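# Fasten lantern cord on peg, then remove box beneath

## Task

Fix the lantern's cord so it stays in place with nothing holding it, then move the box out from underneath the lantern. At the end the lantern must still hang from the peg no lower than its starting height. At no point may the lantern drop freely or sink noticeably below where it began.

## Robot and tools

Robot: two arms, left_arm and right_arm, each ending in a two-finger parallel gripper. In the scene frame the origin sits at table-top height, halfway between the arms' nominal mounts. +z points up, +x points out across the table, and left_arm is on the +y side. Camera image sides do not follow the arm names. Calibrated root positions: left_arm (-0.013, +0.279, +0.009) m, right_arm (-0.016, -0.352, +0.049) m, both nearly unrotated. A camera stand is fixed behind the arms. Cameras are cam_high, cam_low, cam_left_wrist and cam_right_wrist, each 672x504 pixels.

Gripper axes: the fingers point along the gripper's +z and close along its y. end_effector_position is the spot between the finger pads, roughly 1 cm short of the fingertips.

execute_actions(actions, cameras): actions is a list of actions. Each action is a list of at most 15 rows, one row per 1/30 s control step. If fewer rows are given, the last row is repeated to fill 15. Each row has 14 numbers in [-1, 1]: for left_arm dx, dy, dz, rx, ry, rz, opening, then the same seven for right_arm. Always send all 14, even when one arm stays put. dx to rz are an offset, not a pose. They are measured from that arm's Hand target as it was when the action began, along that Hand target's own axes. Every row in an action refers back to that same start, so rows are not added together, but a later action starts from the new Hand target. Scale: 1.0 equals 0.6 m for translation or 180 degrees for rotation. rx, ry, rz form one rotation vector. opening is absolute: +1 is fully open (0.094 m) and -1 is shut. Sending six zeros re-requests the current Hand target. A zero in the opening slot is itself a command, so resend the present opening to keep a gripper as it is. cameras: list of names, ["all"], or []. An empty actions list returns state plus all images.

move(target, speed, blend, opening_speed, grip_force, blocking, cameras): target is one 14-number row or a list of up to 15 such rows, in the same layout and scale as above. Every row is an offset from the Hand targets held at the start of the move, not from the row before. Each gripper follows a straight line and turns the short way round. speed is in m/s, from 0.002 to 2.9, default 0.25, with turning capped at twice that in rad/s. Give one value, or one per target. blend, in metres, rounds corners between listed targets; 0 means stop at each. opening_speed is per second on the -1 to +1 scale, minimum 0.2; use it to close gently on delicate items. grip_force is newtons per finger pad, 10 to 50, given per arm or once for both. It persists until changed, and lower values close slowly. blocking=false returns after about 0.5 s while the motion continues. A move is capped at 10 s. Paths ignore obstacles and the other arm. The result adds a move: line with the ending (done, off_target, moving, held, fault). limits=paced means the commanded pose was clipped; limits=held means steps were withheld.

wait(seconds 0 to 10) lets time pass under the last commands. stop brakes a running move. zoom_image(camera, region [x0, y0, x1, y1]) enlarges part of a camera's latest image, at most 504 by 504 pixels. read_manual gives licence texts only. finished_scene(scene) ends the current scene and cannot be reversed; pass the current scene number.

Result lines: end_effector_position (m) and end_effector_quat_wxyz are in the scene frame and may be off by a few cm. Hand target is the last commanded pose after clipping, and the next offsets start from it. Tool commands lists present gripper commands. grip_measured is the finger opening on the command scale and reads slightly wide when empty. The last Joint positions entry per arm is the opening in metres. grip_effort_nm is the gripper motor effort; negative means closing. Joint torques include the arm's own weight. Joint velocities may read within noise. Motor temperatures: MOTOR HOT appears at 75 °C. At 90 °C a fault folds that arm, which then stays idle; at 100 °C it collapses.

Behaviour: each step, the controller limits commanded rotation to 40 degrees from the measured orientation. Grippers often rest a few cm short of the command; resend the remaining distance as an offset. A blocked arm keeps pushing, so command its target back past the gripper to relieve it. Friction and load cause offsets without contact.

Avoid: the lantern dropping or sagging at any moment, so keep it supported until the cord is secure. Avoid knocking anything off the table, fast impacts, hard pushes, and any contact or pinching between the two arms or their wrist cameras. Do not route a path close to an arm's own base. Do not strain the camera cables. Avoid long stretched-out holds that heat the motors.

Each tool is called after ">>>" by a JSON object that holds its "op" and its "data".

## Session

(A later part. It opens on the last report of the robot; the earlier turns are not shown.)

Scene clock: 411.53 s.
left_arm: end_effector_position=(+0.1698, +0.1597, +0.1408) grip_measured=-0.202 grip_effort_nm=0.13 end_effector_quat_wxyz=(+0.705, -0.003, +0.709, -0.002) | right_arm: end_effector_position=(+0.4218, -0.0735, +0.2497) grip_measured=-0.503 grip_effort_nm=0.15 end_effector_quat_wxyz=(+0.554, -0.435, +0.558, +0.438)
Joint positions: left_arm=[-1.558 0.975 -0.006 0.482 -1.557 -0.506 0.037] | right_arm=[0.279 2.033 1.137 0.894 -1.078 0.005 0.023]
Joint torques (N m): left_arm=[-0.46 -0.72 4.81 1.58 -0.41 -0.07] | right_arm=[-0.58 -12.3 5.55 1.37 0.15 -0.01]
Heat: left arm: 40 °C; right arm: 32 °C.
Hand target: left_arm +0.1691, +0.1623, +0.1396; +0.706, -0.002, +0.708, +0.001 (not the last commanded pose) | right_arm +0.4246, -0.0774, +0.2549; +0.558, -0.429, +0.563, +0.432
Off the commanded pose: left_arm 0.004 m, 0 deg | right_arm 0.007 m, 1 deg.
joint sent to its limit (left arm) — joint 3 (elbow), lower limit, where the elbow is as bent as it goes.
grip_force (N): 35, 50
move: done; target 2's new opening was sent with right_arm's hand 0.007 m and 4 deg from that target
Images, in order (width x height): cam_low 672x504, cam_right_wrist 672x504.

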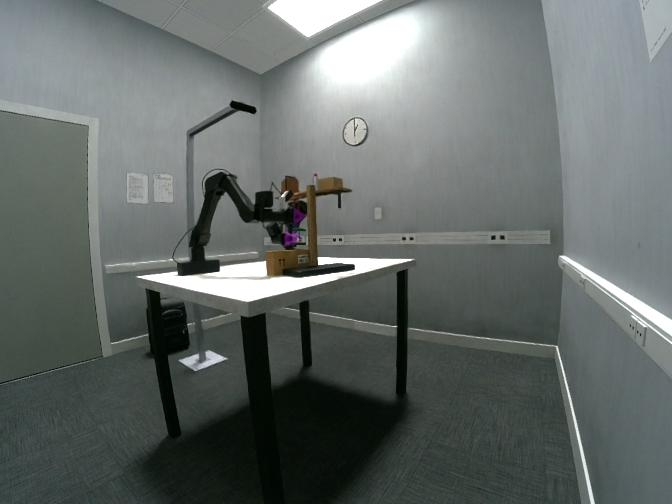

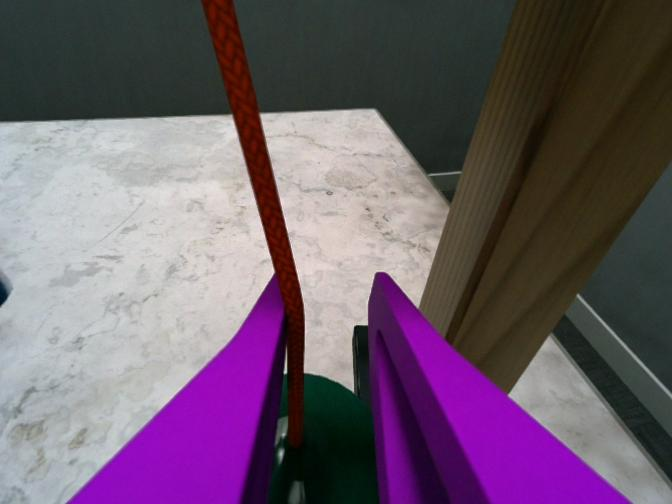

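>>> {"op": "move", "data": {"target": [[0,0,0,0,0,0,-0.2,0,0.01,-0.03,0,0,0,-0.3],[0,0,0,0,0,0,-0.2,0,0.01,-0.29,0,0,0,-0.3]], "speed": 0.08, "cameras": ["cam_right_wrist","cam_low"]}}

>>> {"op": "zoom_image", "data": {"camera": "cam_low", "region": [260, 160, 360, 285]}}

Scene clock: 419.57 s.
left_arm: end_effector_position=(+0.1698, +0.1597, +0.1408) grip_measured=-0.202 grip_effort_nm=0.13 end_effector_quat_wxyz=(+0.705, -0.003, +0.709, -0.002) | right_arm: end_effector_position=(+0.3801, -0.2439, +0.2505) grip_measured=-0.303 grip_effort_nm=0.15 end_effector_quat_wxyz=(+0.556, -0.424, +0.567, +0.435)
Joint positions: left_arm=[-1.558 0.975 -0.006 0.482 -1.557 -0.506 0.037] | right_arm=[-0.164 1.86 0.899 0.918 -1.497 -0.019 0.033]
Joint torques (N m): left_arm=[-0.46 -0.7 4.82 1.58 -0.41 -0.05] | right_arm=[-0.29 -11.04 3.96 1.3 -0.1 -0.06]
Heat: left arm: 39 °C; right arm: 32 °C.
Hand target: left_arm +0.1691, +0.1623, +0.1396; +0.706, -0.002, +0.708, +0.001 | right_arm +0.3739, -0.2441, +0.2553; +0.558, -0.429, +0.563, +0.432
Off the commanded pose: left_arm 0.003 m, 0 deg | right_arm 0.008 m, 1 deg.
joint sent to its limit (left arm) — joint 3 (elbow), lower limit, where the elbow is as bent as it goes. The joint targets still meet the commanded pose.
grip_force (N): 35, 50
move: done
Images, in order (width x height): cam_low 672x504, cam_right_wrist 672x504.

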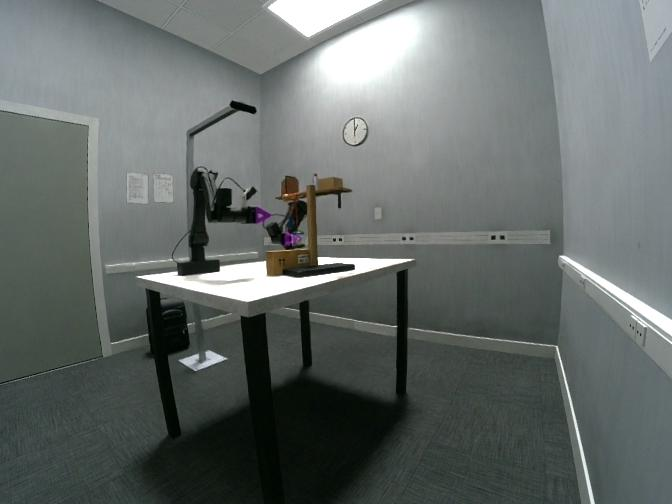

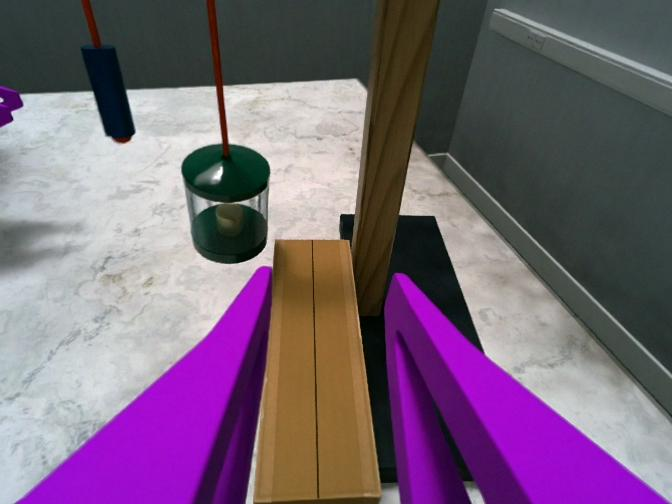

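Scaled by 4.032 from the camera's 672x504 image, which has a finer 960x720 frame.

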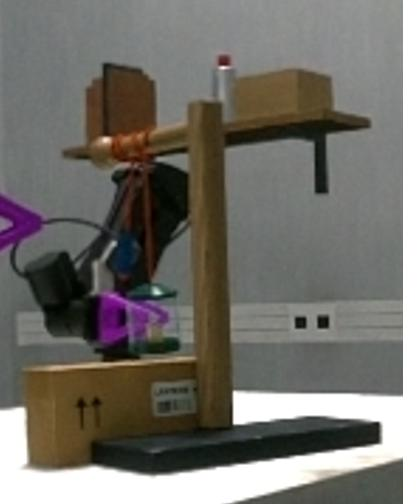

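>>> {"op": "wait", "data": {"seconds": 8, "cameras": ["all"]}}

>>> {"op": "zoom_image", "data": {"camera": "cam_low", "region": [260, 160, 360, 285]}}

>>> {"op": "zoom_image", "data": {"camera": "cam_high", "region": [150, 100, 350, 350]}}

Scene clock: 436.03 s.
left_arm: end_effector_position=(+0.1698, +0.1597, +0.1408) grip_measured=-0.202 grip_effort_nm=0.13 end_effector_quat_wxyz=(+0.705, -0.003, +0.709, -0.002) | right_arm: end_effector_position=(+0.3801, -0.2439, +0.2505) grip_measured=-0.303 grip_effort_nm=0.15 end_effector_quat_wxyz=(+0.556, -0.424, +0.567, +0.436)
Joint positions: left_arm=[-1.558 0.975 -0.006 0.482 -1.557 -0.506 0.037] | right_arm=[-0.164 1.86 0.899 0.918 -1.497 -0.019 0.033]
Joint torques (N m): left_arm=[-0.44 -0.68 4.82 1.56 -0.41 -0.05] | right_arm=[-0.29 -11.04 3.97 1.3 -0.09 -0.06]
Heat: left arm: 39 °C; right arm: 34 °C.
Hand target: left_arm +0.1691, +0.1623, +0.1396; +0.706, -0.002, +0.708, +0.001 | right_arm +0.3739, -0.2441, +0.2553; +0.558, -0.429, +0.563, +0.432
Tool commands: left_gripper/opening=-0.2 right_gripper/opening=-0.3
Off the commanded pose: left_arm 0.003 m, 0 deg | right_arm 0.008 m, 1 deg.
grip_force (N): 35, 50
wait: 8.00 s; at rest from the start

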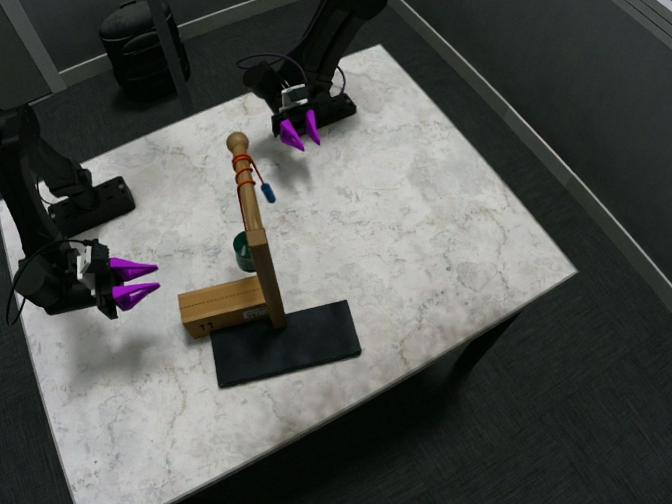

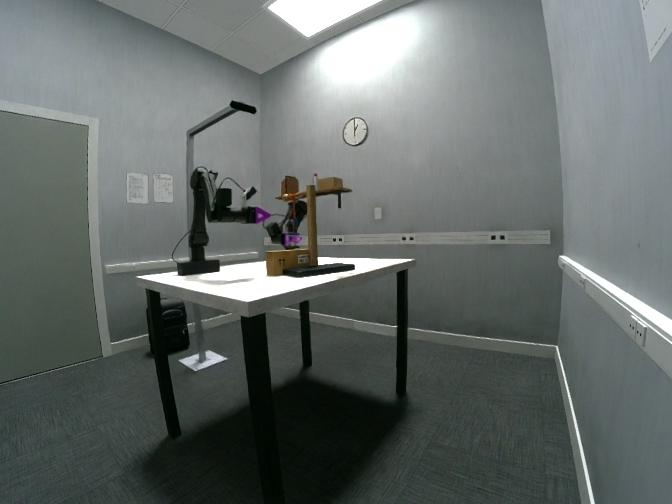

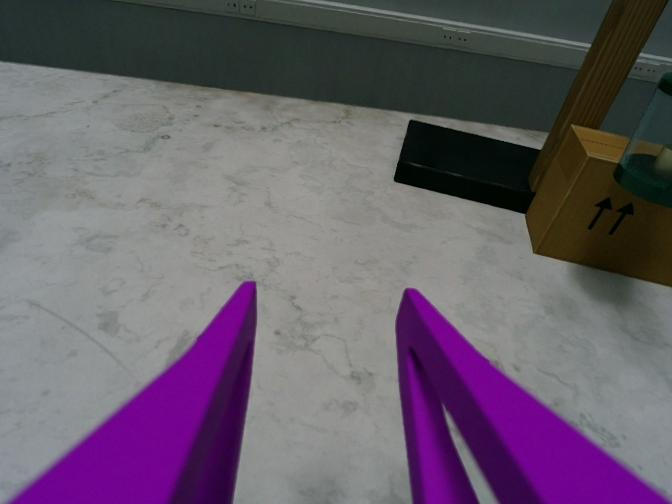

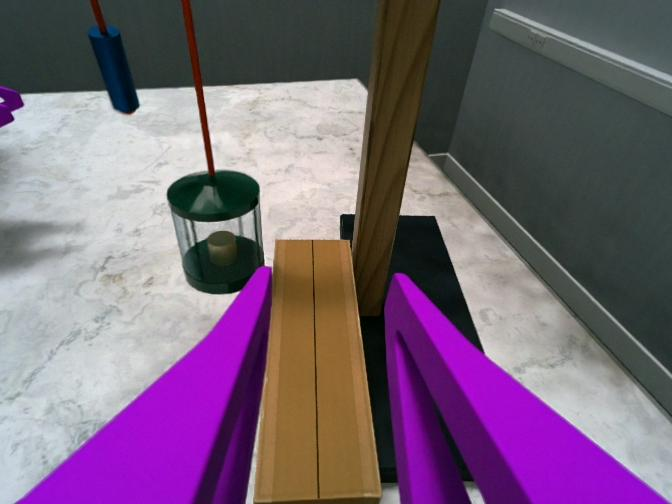

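Scaled by 4.032 from the camera's 672x504 image, which has a finer 960x720 frame.

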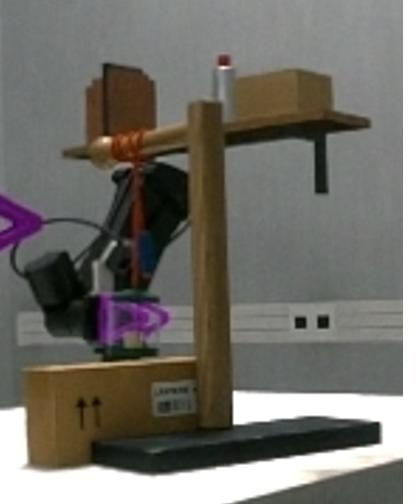

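Scaled by 2.016 from the camera's 672x504 image, which has a finer 960x720 frame.

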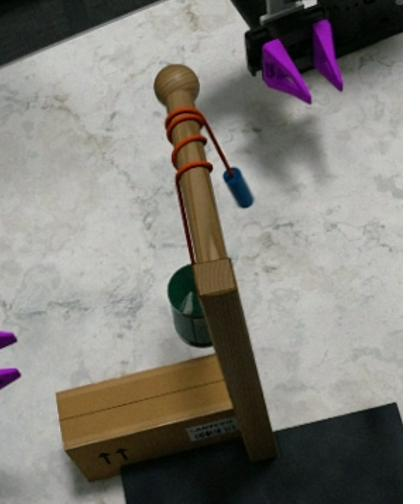

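>>> {"op": "wait", "data": {"seconds": 0.1, "cameras": ["cam_right_wrist","cam_low","cam_high"]}}

>>> {"op": "zoom_image", "data": {"camera": "cam_low", "region": [260, 160, 360, 285]}}

Scene clock: 449.57 s.
left_arm: end_effector_position=(+0.1698, +0.1597, +0.1408) grip_measured=-0.202 grip_effort_nm=0.13 end_effector_quat_wxyz=(+0.705, -0.003, +0.709, -0.002) | right_arm: end_effector_position=(+0.3801, -0.2439, +0.2505) grip_measured=-0.303 grip_effort_nm=0.15 end_effector_quat_wxyz=(+0.556, -0.424, +0.567, +0.436)
Joint positions: left_arm=[-1.558 0.975 -0.006 0.482 -1.557 -0.506 0.037] | right_arm=[-0.164 1.86 0.899 0.918 -1.497 -0.019 0.033]
Joint torques (N m): left_arm=[-0.46 -0.72 4.83 1.58 -0.42 -0.06] | right_arm=[-0.29 -11.06 3.96 1.3 -0.09 -0.06]
Heat: left arm: 39 °C; right arm: 35 °C.
Hand target: left_arm +0.1691, +0.1623, +0.1396; +0.706, -0.002, +0.708, +0.001 | right_arm +0.3739, -0.2441, +0.2553; +0.558, -0.429, +0.563, +0.432
Tool commands: left_gripper/opening=-0.2 right_gripper/opening=-0.3
Off the commanded pose: left_arm 0.003 m, 0 deg | right_arm 0.008 m, 1 deg.
grip_force (N): 35, 50
wait: 0.10 s; at rest from the start
Images, in order (width x height): cam_high 672x504, cam_low 672x504, cam_right_wrist 672x504.

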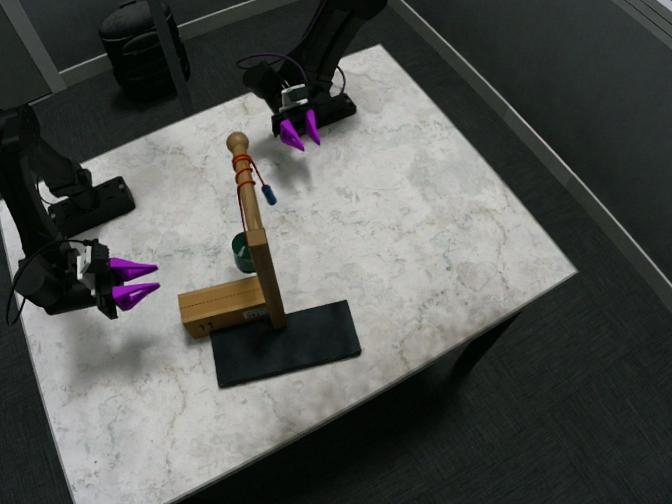

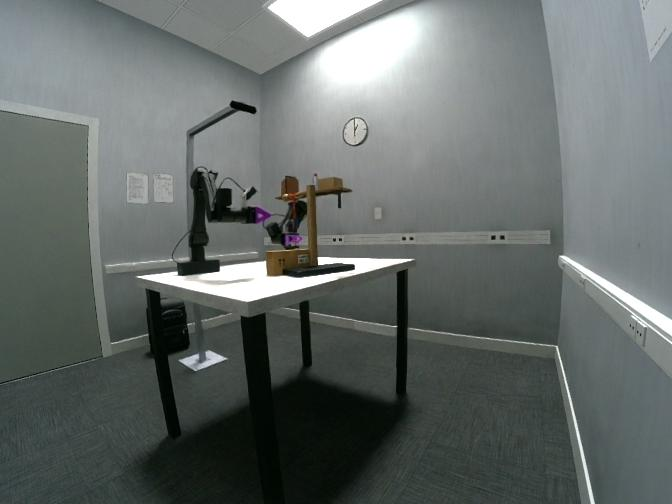

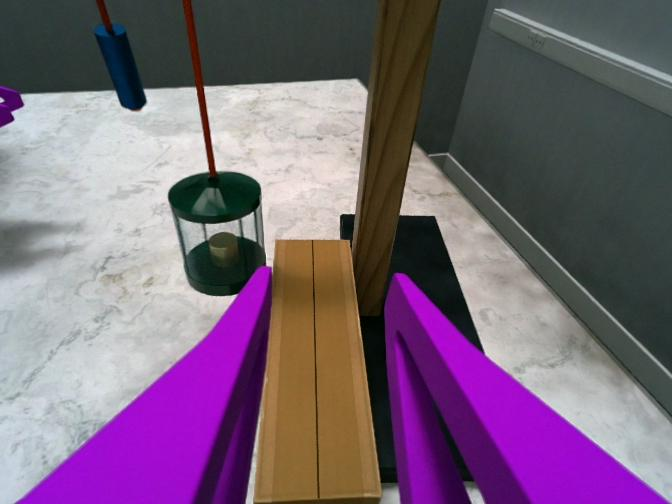

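Scaled by 4.032 from the camera's 672x504 image, which has a finer 960x720 frame.

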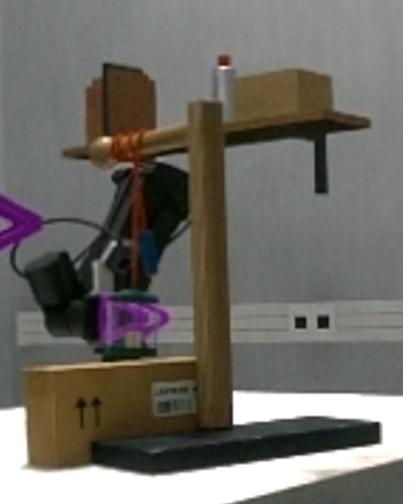

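>>> {"op": "move", "data": {"target": [0,0,0,0,0,0,-0.2,0.06,0.108,0.05,0,0,0,-0.2], "speed": 0.15, "cameras": ["cam_right_wrist"]}}

Scene clock: 470.63 s.
left_arm: end_effector_position=(+0.1698, +0.1597, +0.1408) grip_measured=-0.202 grip_effort_nm=0.13 end_effector_quat_wxyz=(+0.705, -0.003, +0.709, -0.002) | right_arm: end_effector_position=(+0.3226, -0.2002, +0.2240) grip_measured=-0.203 grip_effort_nm=0.15 end_effector_quat_wxyz=(+0.561, -0.434, +0.560, +0.428)
Joint positions: left_arm=[-1.558 0.975 -0.006 0.482 -1.557 -0.506 0.037] | right_arm=[-0.055 1.763 0.6 1.149 -1.392 -0.022 0.037]
Joint torques (N m): left_arm=[-0.44 -0.76 4.82 1.58 -0.41 -0.06] | right_arm=[0.58 -6.89 3.03 1.45 0.06 0.05]
Heat: left arm: 39 °C; right arm: 35 °C.
Hand target: left_arm +0.1691, +0.1623, +0.1396; +0.706, -0.002, +0.708, +0.001 | right_arm +0.3187, -0.1983, +0.2198; +0.558, -0.429, +0.563, +0.433
Off the commanded pose: left_arm 0.003 m, 0 deg | right_arm 0.006 m, 1 deg.
joint sent to its limit (left arm) — joint 3 (elbow), lower limit, where the elbow is as bent as it goes. The joint targets still meet the commanded pose.
grip_force (N): 35, 50
move: done
Images, in order (width x height): cam_right_wrist 672x504.

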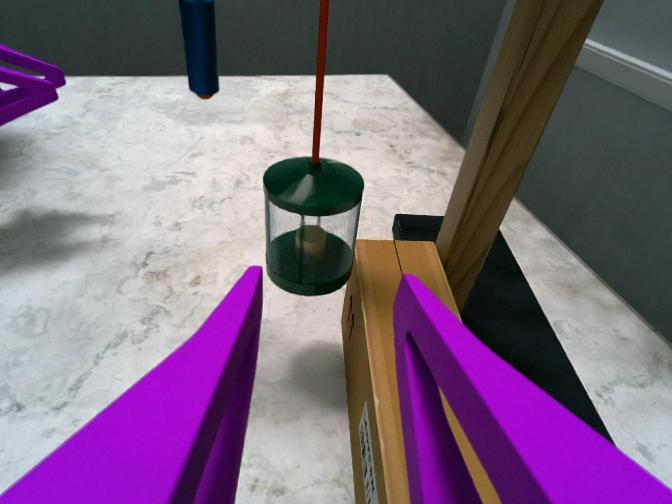

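>>> {"op": "move", "data": {"target": [[0,0,0,0,0,0,-0.2,0.01,0,0.28,0,0,0,-0.2],[0,0,0,0,0,0,-0.2,0.01,0,0.28,0,0,0,-1]], "speed": 0.12, "cameras": ["cam_right_wrist","cam_high"]}}

Scene clock: 479.93 s.
left_arm: end_effector_position=(+0.1698, +0.1597, +0.1408) grip_measured=-0.202 grip_effort_nm=0.13 end_effector_quat_wxyz=(+0.705, -0.003, +0.709, -0.002) | right_arm: end_effector_position=(+0.3563, -0.0394, +0.2175) grip_measured=-0.944 grip_effort_nm=-1.03 end_effector_quat_wxyz=(+0.564, -0.432, +0.557, +0.430)
Joint positions: left_arm=[-1.558 0.975 -0.006 0.482 -1.557 -0.506 0.037] | right_arm=[0.424 1.974 0.85 1.136 -0.914 0 0.003]
Joint torques (N m): left_arm=[-0.42 -0.75 4.86 1.57 -0.41 -0.05] | right_arm=[0.31 -7.75 6.76 1.45 0.06 0.04]
Heat: left arm: 39 °C; right arm: 33 °C.
Hand target: left_arm +0.1691, +0.1623, +0.1396; +0.706, -0.002, +0.708, +0.001 | right_arm +0.3619, -0.0360, +0.2133; +0.558, -0.429, +0.563, +0.432
Off the commanded pose: left_arm 0.003 m, 0 deg | right_arm 0.008 m, 1 deg.
joint sent to its limit (left arm) — joint 3 (elbow), lower limit, where the elbow is as bent as it goes. The joint targets still meet the commanded pose.
grip_force (N): 35, 50
move: done
Images, in order (width x height): cam_high 672x504, cam_right_wrist 672x504.

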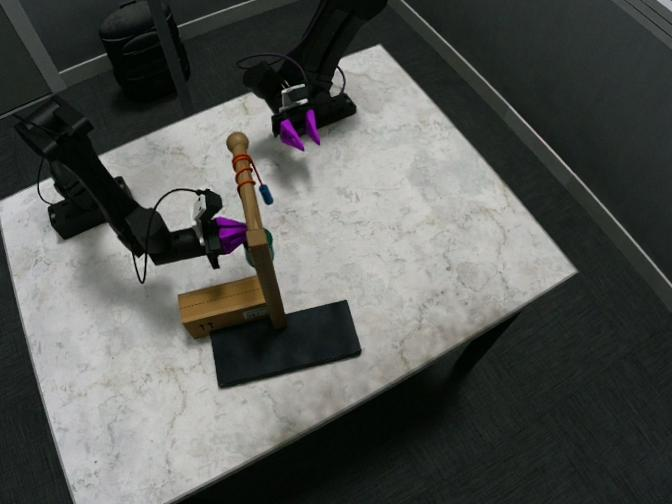

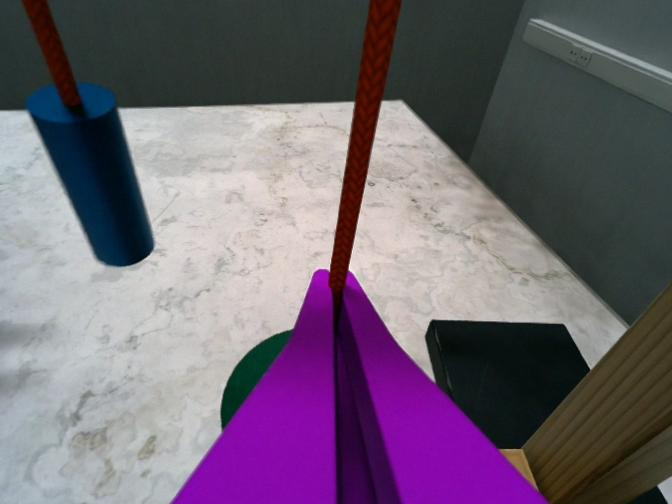

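>>> {"op": "move", "data": {"target": [[0,0,0,0,0,0,-0.2,-0.03,0,-0.045,0,0,0,-1],[0,0,0,0,0,0,-0.2,-0.14,0,-0.045,0,0,0,-1]], "speed": 0.06, "cameras": ["cam_right_wrist","cam_high","cam_low"]}}

>>> {"op": "zoom_image", "data": {"camera": "cam_high", "region": [170, 110, 320, 260]}}

>>> {"op": "zoom_image", "data": {"camera": "cam_low", "region": [260, 160, 360, 285]}}

Scene clock: 490.43 s.
left_arm: end_effector_position=(+0.1698, +0.1597, +0.1408) grip_measured=-0.202 grip_effort_nm=0.13 end_effector_quat_wxyz=(+0.705, -0.003, +0.709, -0.002) | right_arm: end_effector_position=(+0.3522, -0.0614, +0.2615) grip_measured=-0.944 grip_effort_nm=-1.03 end_effector_quat_wxyz=(+0.524, -0.417, +0.597, +0.441)
Joint positions: left_arm=[-1.558 0.975 -0.006 0.482 -1.557 -0.506 0.037] | right_arm=[0.37 1.751 0.887 0.757 -0.963 0.002 0.003]
Joint torques (N m): left_arm=[-0.43 -0.76 4.85 1.57 -0.4 -0.05] | right_arm=[-0.55 -11.64 8.83 1.86 -0.14 -0.01]
Heat: left arm: 39 °C; right arm: 33 °C.
Hand target: left_arm +0.1691, +0.1623, +0.1396; +0.706, -0.002, +0.708, +0.001 | right_arm +0.3558, -0.0621, +0.2975; +0.558, -0.429, +0.563, +0.432
Off the commanded pose: left_arm 0.003 m, 0 deg | right_arm 0.036 m, 6 deg.
joint sent to its limit (left arm) — joint 3 (elbow), lower limit, where the elbow is as bent as it goes. The joint targets still meet the commanded pose.
grip_force (N): 35, 50
move: off_target (right_arm)
Images, in order (width x height): cam_high 672x504, cam_low 672x504, cam_right_wrist 672x504.

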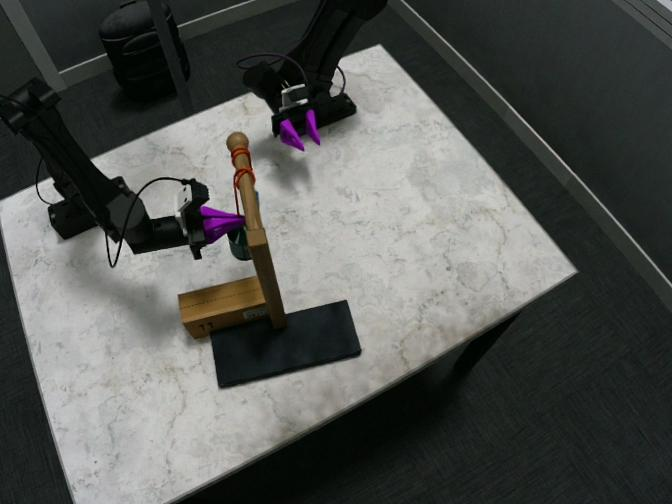

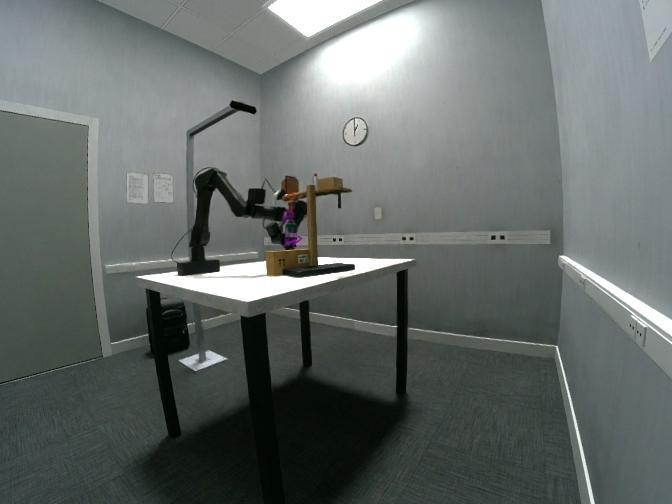

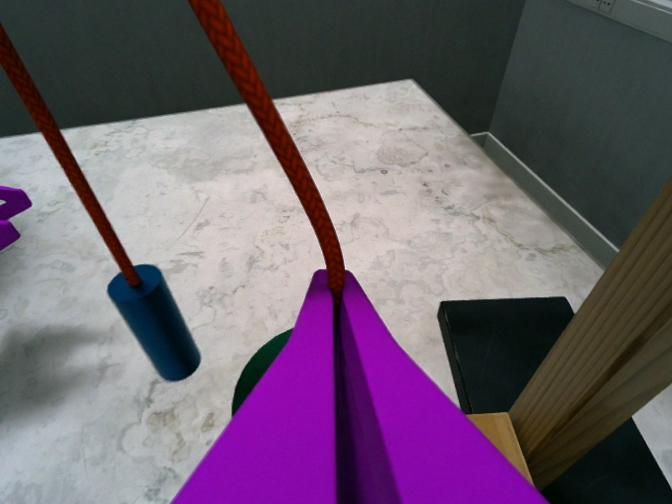

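Scaled by 3.360 from the camera's 672x504 image, which has a finer 960x720 frame.

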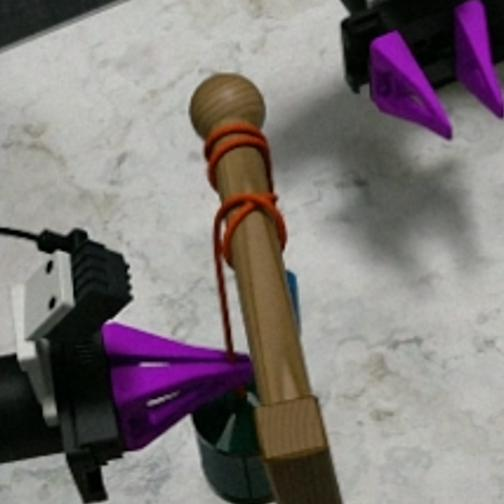

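Scaled by 4.032 from the camera's 672x504 image, which has a finer 960x720 frame.

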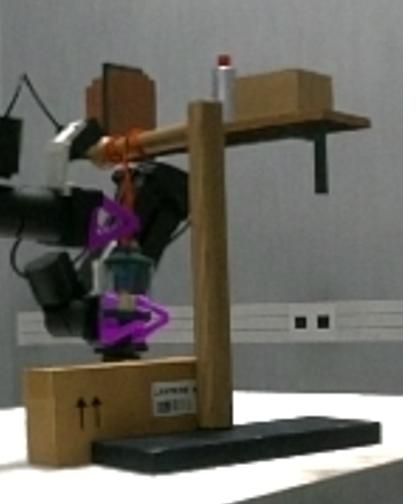

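>>> {"op": "move", "data": {"target": [-0.2,-0.06,-0.03,0,0,0,-0.2,0,0,0,0,0,0,-1], "speed": 0.15, "cameras": ["cam_left_wrist"]}}

Scene clock: 500.63 s.
left_arm: end_effector_position=(+0.1535, +0.1247, +0.2541) grip_measured=-0.202 grip_effort_nm=0.13 end_effector_quat_wxyz=(+0.706, +0.044, +0.706, -0.035) | right_arm: end_effector_position=(+0.3522, -0.0614, +0.2613) grip_measured=-0.944 grip_effort_nm=-1.03 end_effector_quat_wxyz=(+0.524, -0.417, +0.597, +0.442)
Joint positions: left_arm=[-1.672 0.681 0.292 0.36 -1.559 -0.017 0.037] | right_arm=[0.37 1.751 0.887 0.756 -0.963 0.002 0.003]
Joint torques (N m): left_arm=[-0.47 0.32 7.92 1.66 -0.13 0.05] | right_arm=[-0.54 -11.67 8.8 1.85 -0.15 -0.01]
Heat: left arm: 39 °C; right arm: 32 °C.
Hand target: left_arm +0.1516, +0.1264, +0.2597; +0.706, -0.002, +0.708, +0.001 | right_arm +0.3558, -0.0621, +0.2975; +0.558, -0.429, +0.563, +0.432
Off the commanded pose: left_arm 0.006 m, 7 deg | right_arm 0.036 m, 6 deg.
joint sent to its limit (left arm) — joint 5 (wrist yaw), lower limit. The joint targets are off in orientation, not in position.
grip_force (N): 35, 50
move: off_target (left_arm, right_arm)
Images, in order (width x height): cam_left_wrist 672x504.

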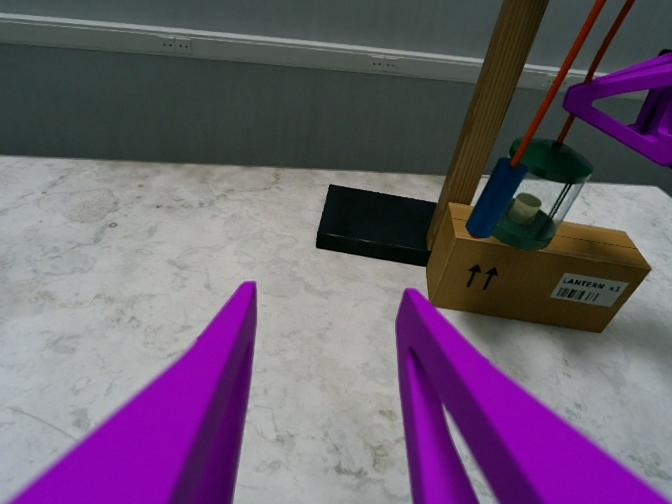

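>>> {"op": "move", "data": {"target": [0.06,-0.12,0.02,0,0,0,-0.1,0,0,0,0,0,0,-1], "speed": 0.15, "cameras": ["cam_left_wrist"]}}

Scene clock: 519.37 s.
left_arm: end_effector_position=(+0.1632, +0.0568, +0.2180) grip_measured=-0.102 grip_effort_nm=0.13 end_effector_quat_wxyz=(+0.706, +0.019, +0.707, -0.001) | right_arm: end_effector_position=(+0.3522, -0.0614, +0.2613) grip_measured=-0.944 grip_effort_nm=-1.03 end_effector_quat_wxyz=(+0.524, -0.417, +0.597, +0.442)
Joint positions: left_arm=[-1.594 1.266 0.429 0.561 -1.564 -0.249 0.042] | right_arm=[0.37 1.751 0.887 0.756 -0.963 0.002 0.003]
Joint torques (N m): left_arm=[0.54 -2.62 7.8 1.77 -0.26 -0.07] | right_arm=[-0.53 -11.67 8.8 1.84 -0.13 0]
Heat: left arm: 40 °C; right arm: 32 °C.
Hand target: left_arm +0.1639, +0.0544, +0.2238; +0.706, -0.002, +0.708, +0.001 | right_arm +0.3558, -0.0621, +0.2975; +0.558, -0.429, +0.563, +0.432
Off the commanded pose: left_arm 0.006 m, 2 deg | right_arm 0.036 m, 6 deg.
joint sent to its limit (left arm) — joint 5 (wrist yaw), lower limit. The joint targets still meet the commanded pose.
grip_force (N): 35, 50
move: off_target (right_arm)
Images, in order (width x height): cam_left_wrist 672x504.

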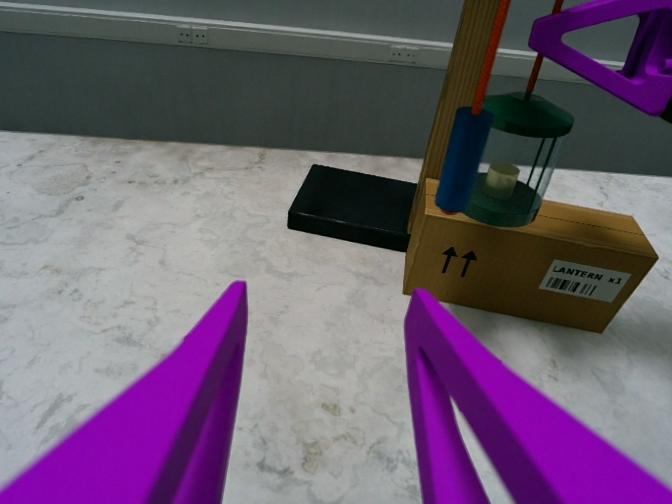

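>>> {"op": "move", "data": {"target": [0.01,-0.09,0.06,0,0,0,0.1,0,0,0,0,0,0,-1], "speed": 0.12, "cameras": ["cam_left_wrist","cam_high"]}}

Scene clock: 540.43 s.
left_arm: end_effector_position=(+0.1988, +0.0014, +0.2229) grip_measured=+0.098 grip_effort_nm=0.13 end_effector_quat_wxyz=(+0.706, -0.011, +0.708, -0.003) | right_arm: end_effector_position=(+0.3522, -0.0614, +0.2613) grip_measured=-0.944 grip_effort_nm=-1.03 end_effector_quat_wxyz=(+0.524, -0.417, +0.597, +0.442)
Joint positions: left_arm=[-1.463 1.574 0.616 0.927 -1.472 -0.05 0.052] | right_arm=[0.37 1.751 0.887 0.756 -0.963 0.002 0.003]
Joint torques (N m): left_arm=[0.47 -4.74 4.96 1.82 0.11 0.05] | right_arm=[-0.55 -11.66 8.8 1.85 -0.14 0]
Heat: left arm: 41 °C; right arm: 33 °C.
Hand target: left_arm +0.2001, +0.0006, +0.2178; +0.706, -0.002, +0.708, +0.001 | right_arm +0.3558, -0.0621, +0.2975; +0.558, -0.429, +0.563, +0.432
Off the commanded pose: left_arm 0.005 m, 1 deg | right_arm 0.036 m, 6 deg.
grip_force (N): 35, 50
move: off_target (right_arm)
Images, in order (width x height): cam_high 672x504, cam_left_wrist 672x504.

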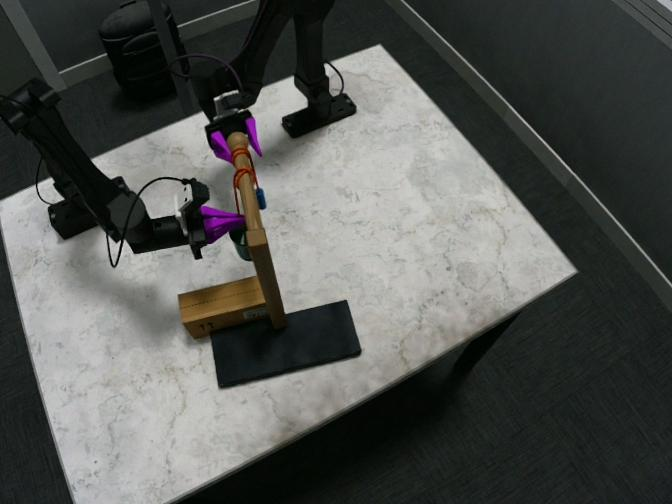

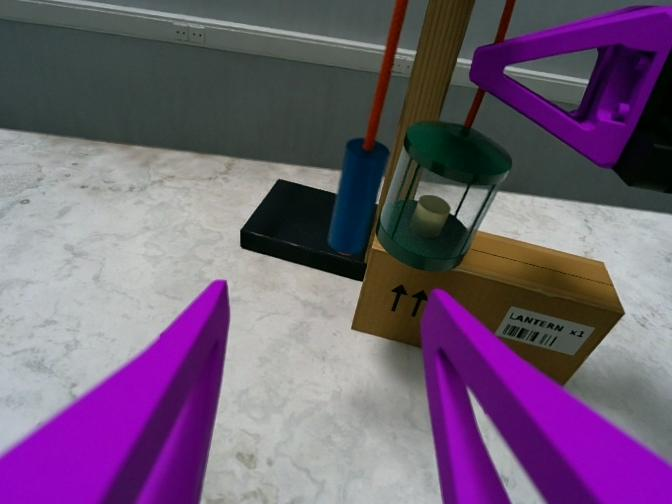

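>>> {"op": "move", "data": {"target": [0.0,-0.025,0.085,0,0,0,-0.1,0,0,0,0,0,0,-1], "speed": 0.08, "cameras": ["cam_left_wrist"]}}

Scene clock: 549.80 s.
left_arm: end_effector_position=(+0.2485, -0.0077, +0.2144) grip_measured=-0.098 grip_effort_nm=-0.06 end_effector_quat_wxyz=(+0.705, -0.001, +0.709, +0.008) | right_arm: end_effector_position=(+0.3522, -0.0614, +0.2613) grip_measured=-0.944 grip_effort_nm=-1.03 end_effector_quat_wxyz=(+0.524, -0.417, +0.597, +0.442)
Joint positions: left_arm=[-1.301 1.67 0.675 0.97 -1.312 -0.014 0.042] | right_arm=[0.37 1.751 0.887 0.756 -0.963 0.002 0.003]
Joint torques (N m): left_arm=[0.38 -5.52 7.35 1.92 0.12 0.04] | right_arm=[-0.54 -11.67 8.8 1.85 -0.14 0]
Heat: left arm: 40 °C; right arm: 33 °C.
Hand target: left_arm +0.2512, -0.0142, +0.2176; +0.706, -0.002, +0.708, +0.001 | right_arm +0.3558, -0.0621, +0.2975; +0.558, -0.429, +0.563, +0.432
Off the commanded pose: left_arm 0.008 m, 1 deg | right_arm 0.036 m, 6 deg.
grip_force (N): 35, 50
move: off_target (right_arm)
Images, in order (width x height): cam_left_wrist 672x504.

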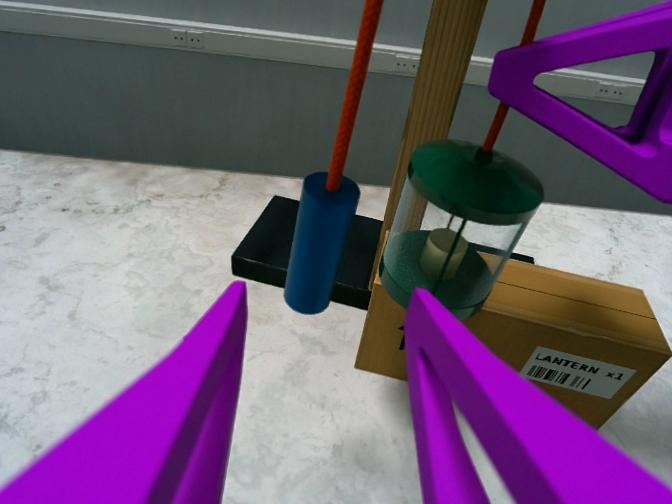

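>>> {"op": "move", "data": {"target": [[0.0,0,0,0,0,0,-0.3,0,0,0,0,0,0,-1],[0.02,0.0,0.065,0,0,0,-0.3,0,0,0,0,0,0,-1]], "speed": 0.06, "cameras": ["cam_left_wrist"]}}

Scene clock: 563.20 s.
left_arm: end_effector_position=(+0.2869, -0.0075, +0.2023) grip_measured=-0.298 grip_effort_nm=-0.06 end_effector_quat_wxyz=(+0.704, -0.001, +0.710, +0.009) | right_arm: end_effector_position=(+0.3522, -0.0614, +0.2613) grip_measured=-0.944 grip_effort_nm=-1.03 end_effector_quat_wxyz=(+0.524, -0.417, +0.597, +0.442)
Joint positions: left_arm=[-1.182 1.751 0.707 1.021 -1.194 -0.011 0.033] | right_arm=[0.37 1.751 0.887 0.756 -0.963 0.002 0.003]
Joint torques (N m): left_arm=[0.29 -6.2 7.3 2.01 0.13 0.04] | right_arm=[-0.54 -11.67 8.8 1.84 -0.14 -0.01]
Heat: left arm: 40 °C; right arm: 33 °C.
Hand target: left_arm +0.2902, -0.0140, +0.2055; +0.706, -0.002, +0.708, +0.001 | right_arm +0.3558, -0.0621, +0.2975; +0.558, -0.429, +0.563, +0.432
Off the commanded pose: left_arm 0.008 m, 1 deg | right_arm 0.036 m, 6 deg.
grip_force (N): 35, 50
move: off_target (right_arm)
Images, in order (width x height): cam_left_wrist 672x504.

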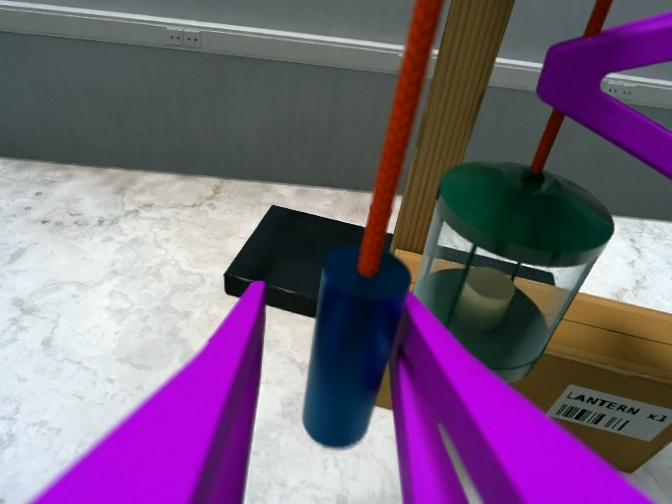

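>>> {"op": "move", "data": {"target": [[0.02,-0.01,0.015,0,0,0,-0.3,0,0,0,0,0,0,-1],[0.02,-0.01,0.015,0,0,0,-1,0,0,0,0,0,0,-1]], "speed": 0.06, "cameras": ["cam_left_wrist","cam_high"]}}

>>> {"op": "zoom_image", "data": {"camera": "cam_high", "region": [170, 110, 320, 260]}}

Scene clock: 574.40 s.
left_arm: end_effector_position=(+0.2955, -0.0142, +0.1909) grip_measured=-0.631 grip_effort_nm=-0.67 end_effector_quat_wxyz=(+0.704, -0.001, +0.710, +0.007) | right_arm: end_effector_position=(+0.3522, -0.0614, +0.2613) grip_measured=-0.944 grip_effort_nm=-1.03 end_effector_quat_wxyz=(+0.524, -0.417, +0.597, +0.442)
Joint positions: left_arm=[-1.165 1.819 0.73 1.068 -1.175 -0.01 0.017] | right_arm=[0.37 1.751 0.887 0.756 -0.963 0.002 0.003]
Joint torques (N m): left_arm=[0.46 -6.63 7.08 2.04 0.12 0.06] | right_arm=[-0.55 -11.67 8.8 1.84 -0.14 0]
Heat: left arm: 40 °C; right arm: 33 °C.
Hand target: left_arm +0.2992, -0.0200, +0.1935; +0.706, -0.002, +0.708, +0.001 | right_arm +0.3558, -0.0621, +0.2975; +0.558, -0.429, +0.563, +0.432
Off the commanded pose: left_arm 0.007 m, 1 deg | right_arm 0.036 m, 6 deg.
grip_force (N): 35, 50
move: off_target (right_arm)
Images, in order (width x height): cam_high 672x504, cam_left_wrist 672x504.

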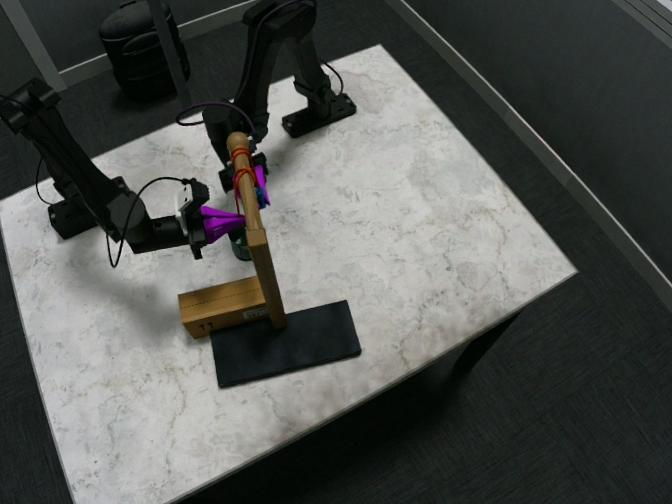

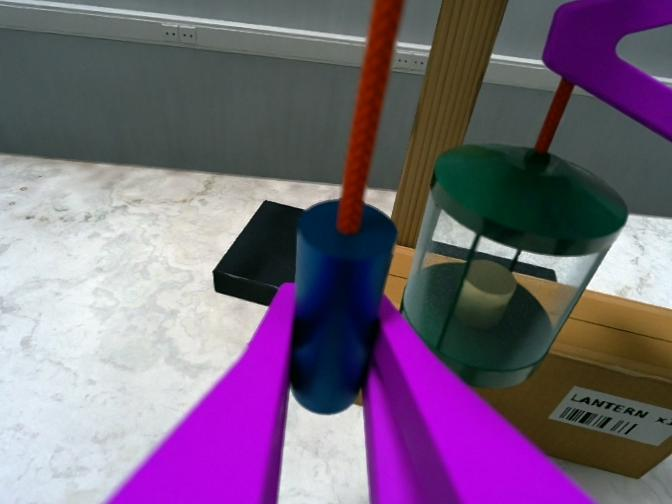

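Scaled by 3.360 from the camera's 672x504 image, which has a finer 960x720 frame.

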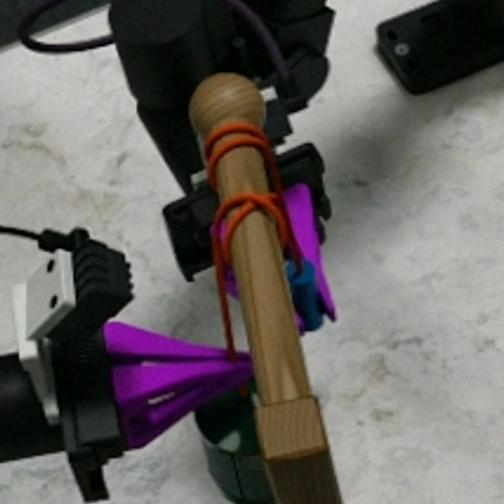

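>>> {"op": "move", "data": {"target": [0.09,0.02,-0.04,0,0,0,-1,0,0,0,0,0,0,-1], "speed": 0.05, "cameras": ["cam_left_wrist","cam_right_wrist","cam_high"]}}

>>> {"op": "zoom_image", "data": {"camera": "cam_high", "region": [170, 110, 320, 260]}}

Scene clock: 581.90 s.
left_arm: end_effector_position=(+0.2786, -0.0164, +0.1788) grip_measured=-0.632 grip_effort_nm=-0.72 end_effector_quat_wxyz=(+0.727, -0.040, +0.683, -0.059) | right_arm: end_effector_position=(+0.3522, -0.0614, +0.2613) grip_measured=-0.944 grip_effort_nm=-1.03 end_effector_quat_wxyz=(+0.524, -0.417, +0.597, +0.442)
Joint positions: left_arm=[-1.209 1.942 0.659 1.452 -1.181 0.017 0.017] | right_arm=[0.37 1.751 0.887 0.756 -0.963 0.002 0.003]
Joint torques (N m): left_arm=[-0.8 -3.86 1.28 1.14 -0.32 -0.04] | right_arm=[-0.53 -11.67 8.81 1.84 -0.14 0]
Heat: left arm: 40 °C; right arm: 33 °C.
Hand target: left_arm +0.2749, -0.0082, +0.1396; +0.706, -0.002, +0.708, +0.001 | right_arm +0.3558, -0.0621, +0.2975; +0.558, -0.429, +0.563, +0.432
Off the commanded pose: left_arm 0.040 m, 9 deg | right_arm 0.036 m, 6 deg.
grip_force (N): 35, 50
move: off_target (left_arm, right_arm)
Images, in order (width x height): cam_high 672x504, cam_left_wrist 672x504, cam_right_wrist 672x504.

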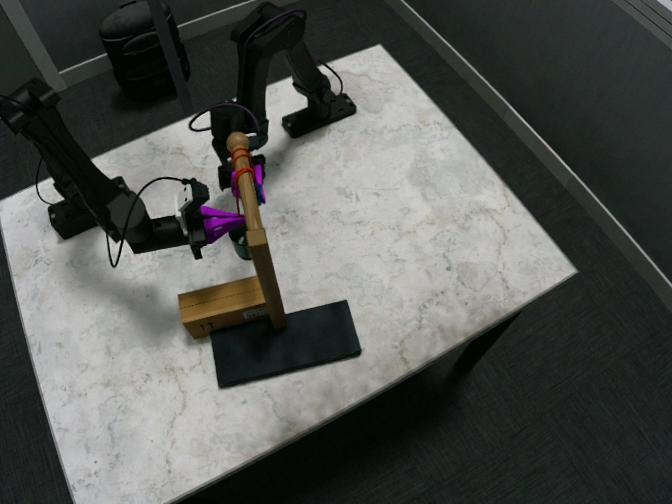

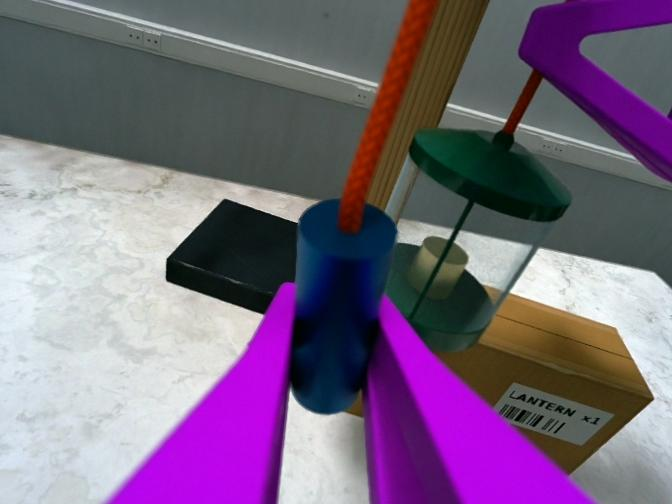

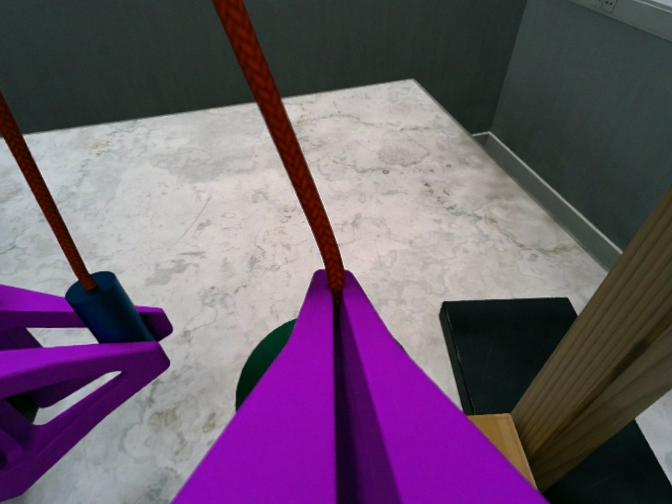

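Scaled by 3.360 from the camera's 672x504 image, which has a finer 960x720 frame.

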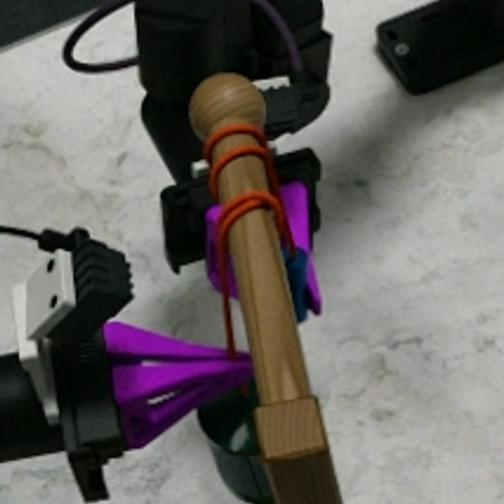

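>>> {"op": "move", "data": {"target": [0.06,0.02,-0.01,0,0,0,-1,0,0,0,0,0,0,-1], "speed": 0.05, "cameras": ["cam_right_wrist","cam_high"]}}

>>> {"op": "zoom_image", "data": {"camera": "cam_high", "region": [170, 110, 320, 260]}}

Scene clock: 588.77 s.
left_arm: end_effector_position=(+0.2748, -0.0157, +0.1487) grip_measured=-0.632 grip_effort_nm=-0.72 end_effector_quat_wxyz=(+0.717, -0.022, +0.695, -0.042) | right_arm: end_effector_position=(+0.3494, -0.0608, +0.2629) grip_measured=-0.944 grip_effort_nm=-1.03 end_effector_quat_wxyz=(+0.522, -0.421, +0.593, +0.445)
Joint positions: left_arm=[-1.219 2.014 0.636 1.463 -1.189 -0.01 0.017] | right_arm=[0.37 1.748 0.887 0.756 -0.977 0.002 0.003]
Joint torques (N m): left_arm=[-0.16 -0.06 -1.44 2.41 -0.31 -0.14] | right_arm=[-0.55 -11.38 8.76 1.84 0 0.01]
Heat: left arm: 39 °C; right arm: 33 °C.
Hand target: left_arm +0.2688, +0.0038, +0.1035; +0.706, -0.002, +0.708, +0.001 | right_arm +0.3558, -0.0621, +0.2974; +0.558, -0.429, +0.563, +0.432
Off the commanded pose: left_arm 0.049 m, 6 deg | right_arm 0.035 m, 6 deg.
grip_force (N): 35, 50
move: off_target (left_arm, right_arm)
Images, in order (width x height): cam_high 672x504, cam_right_wrist 672x504.

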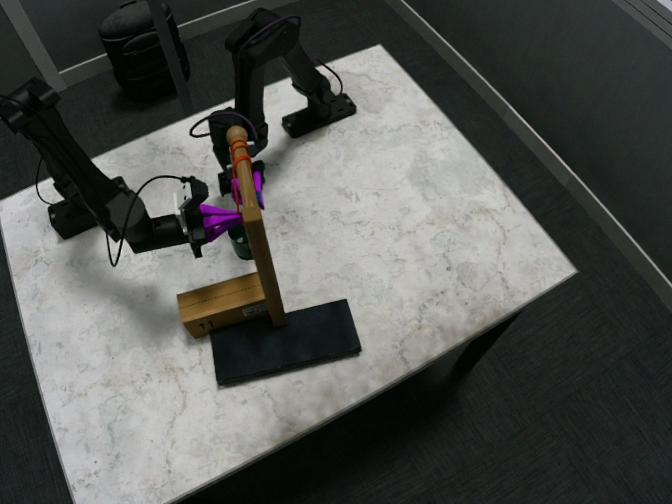

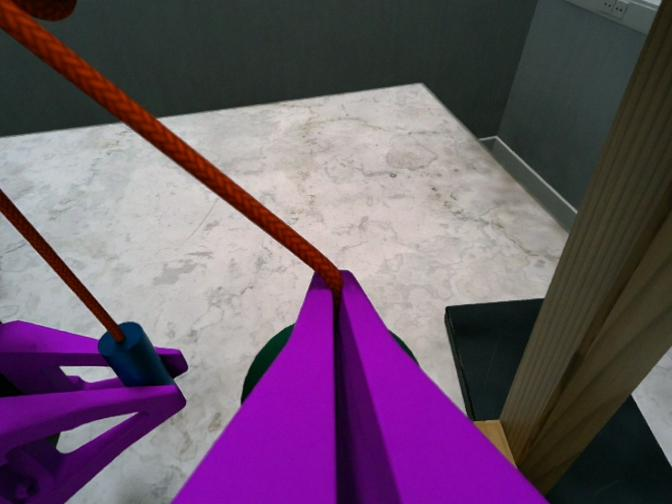

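Scaled by 3.360 from the camera's 672x504 image, which has a finer 960x720 frame.

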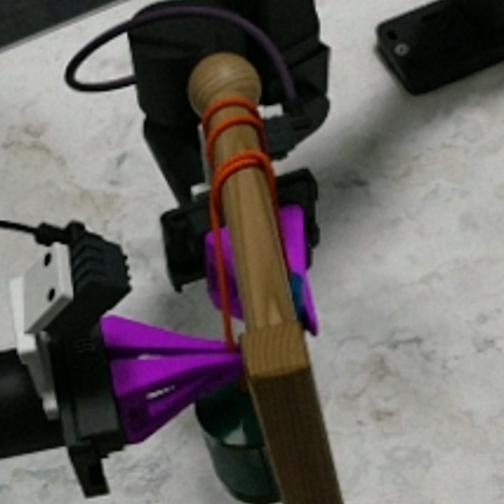

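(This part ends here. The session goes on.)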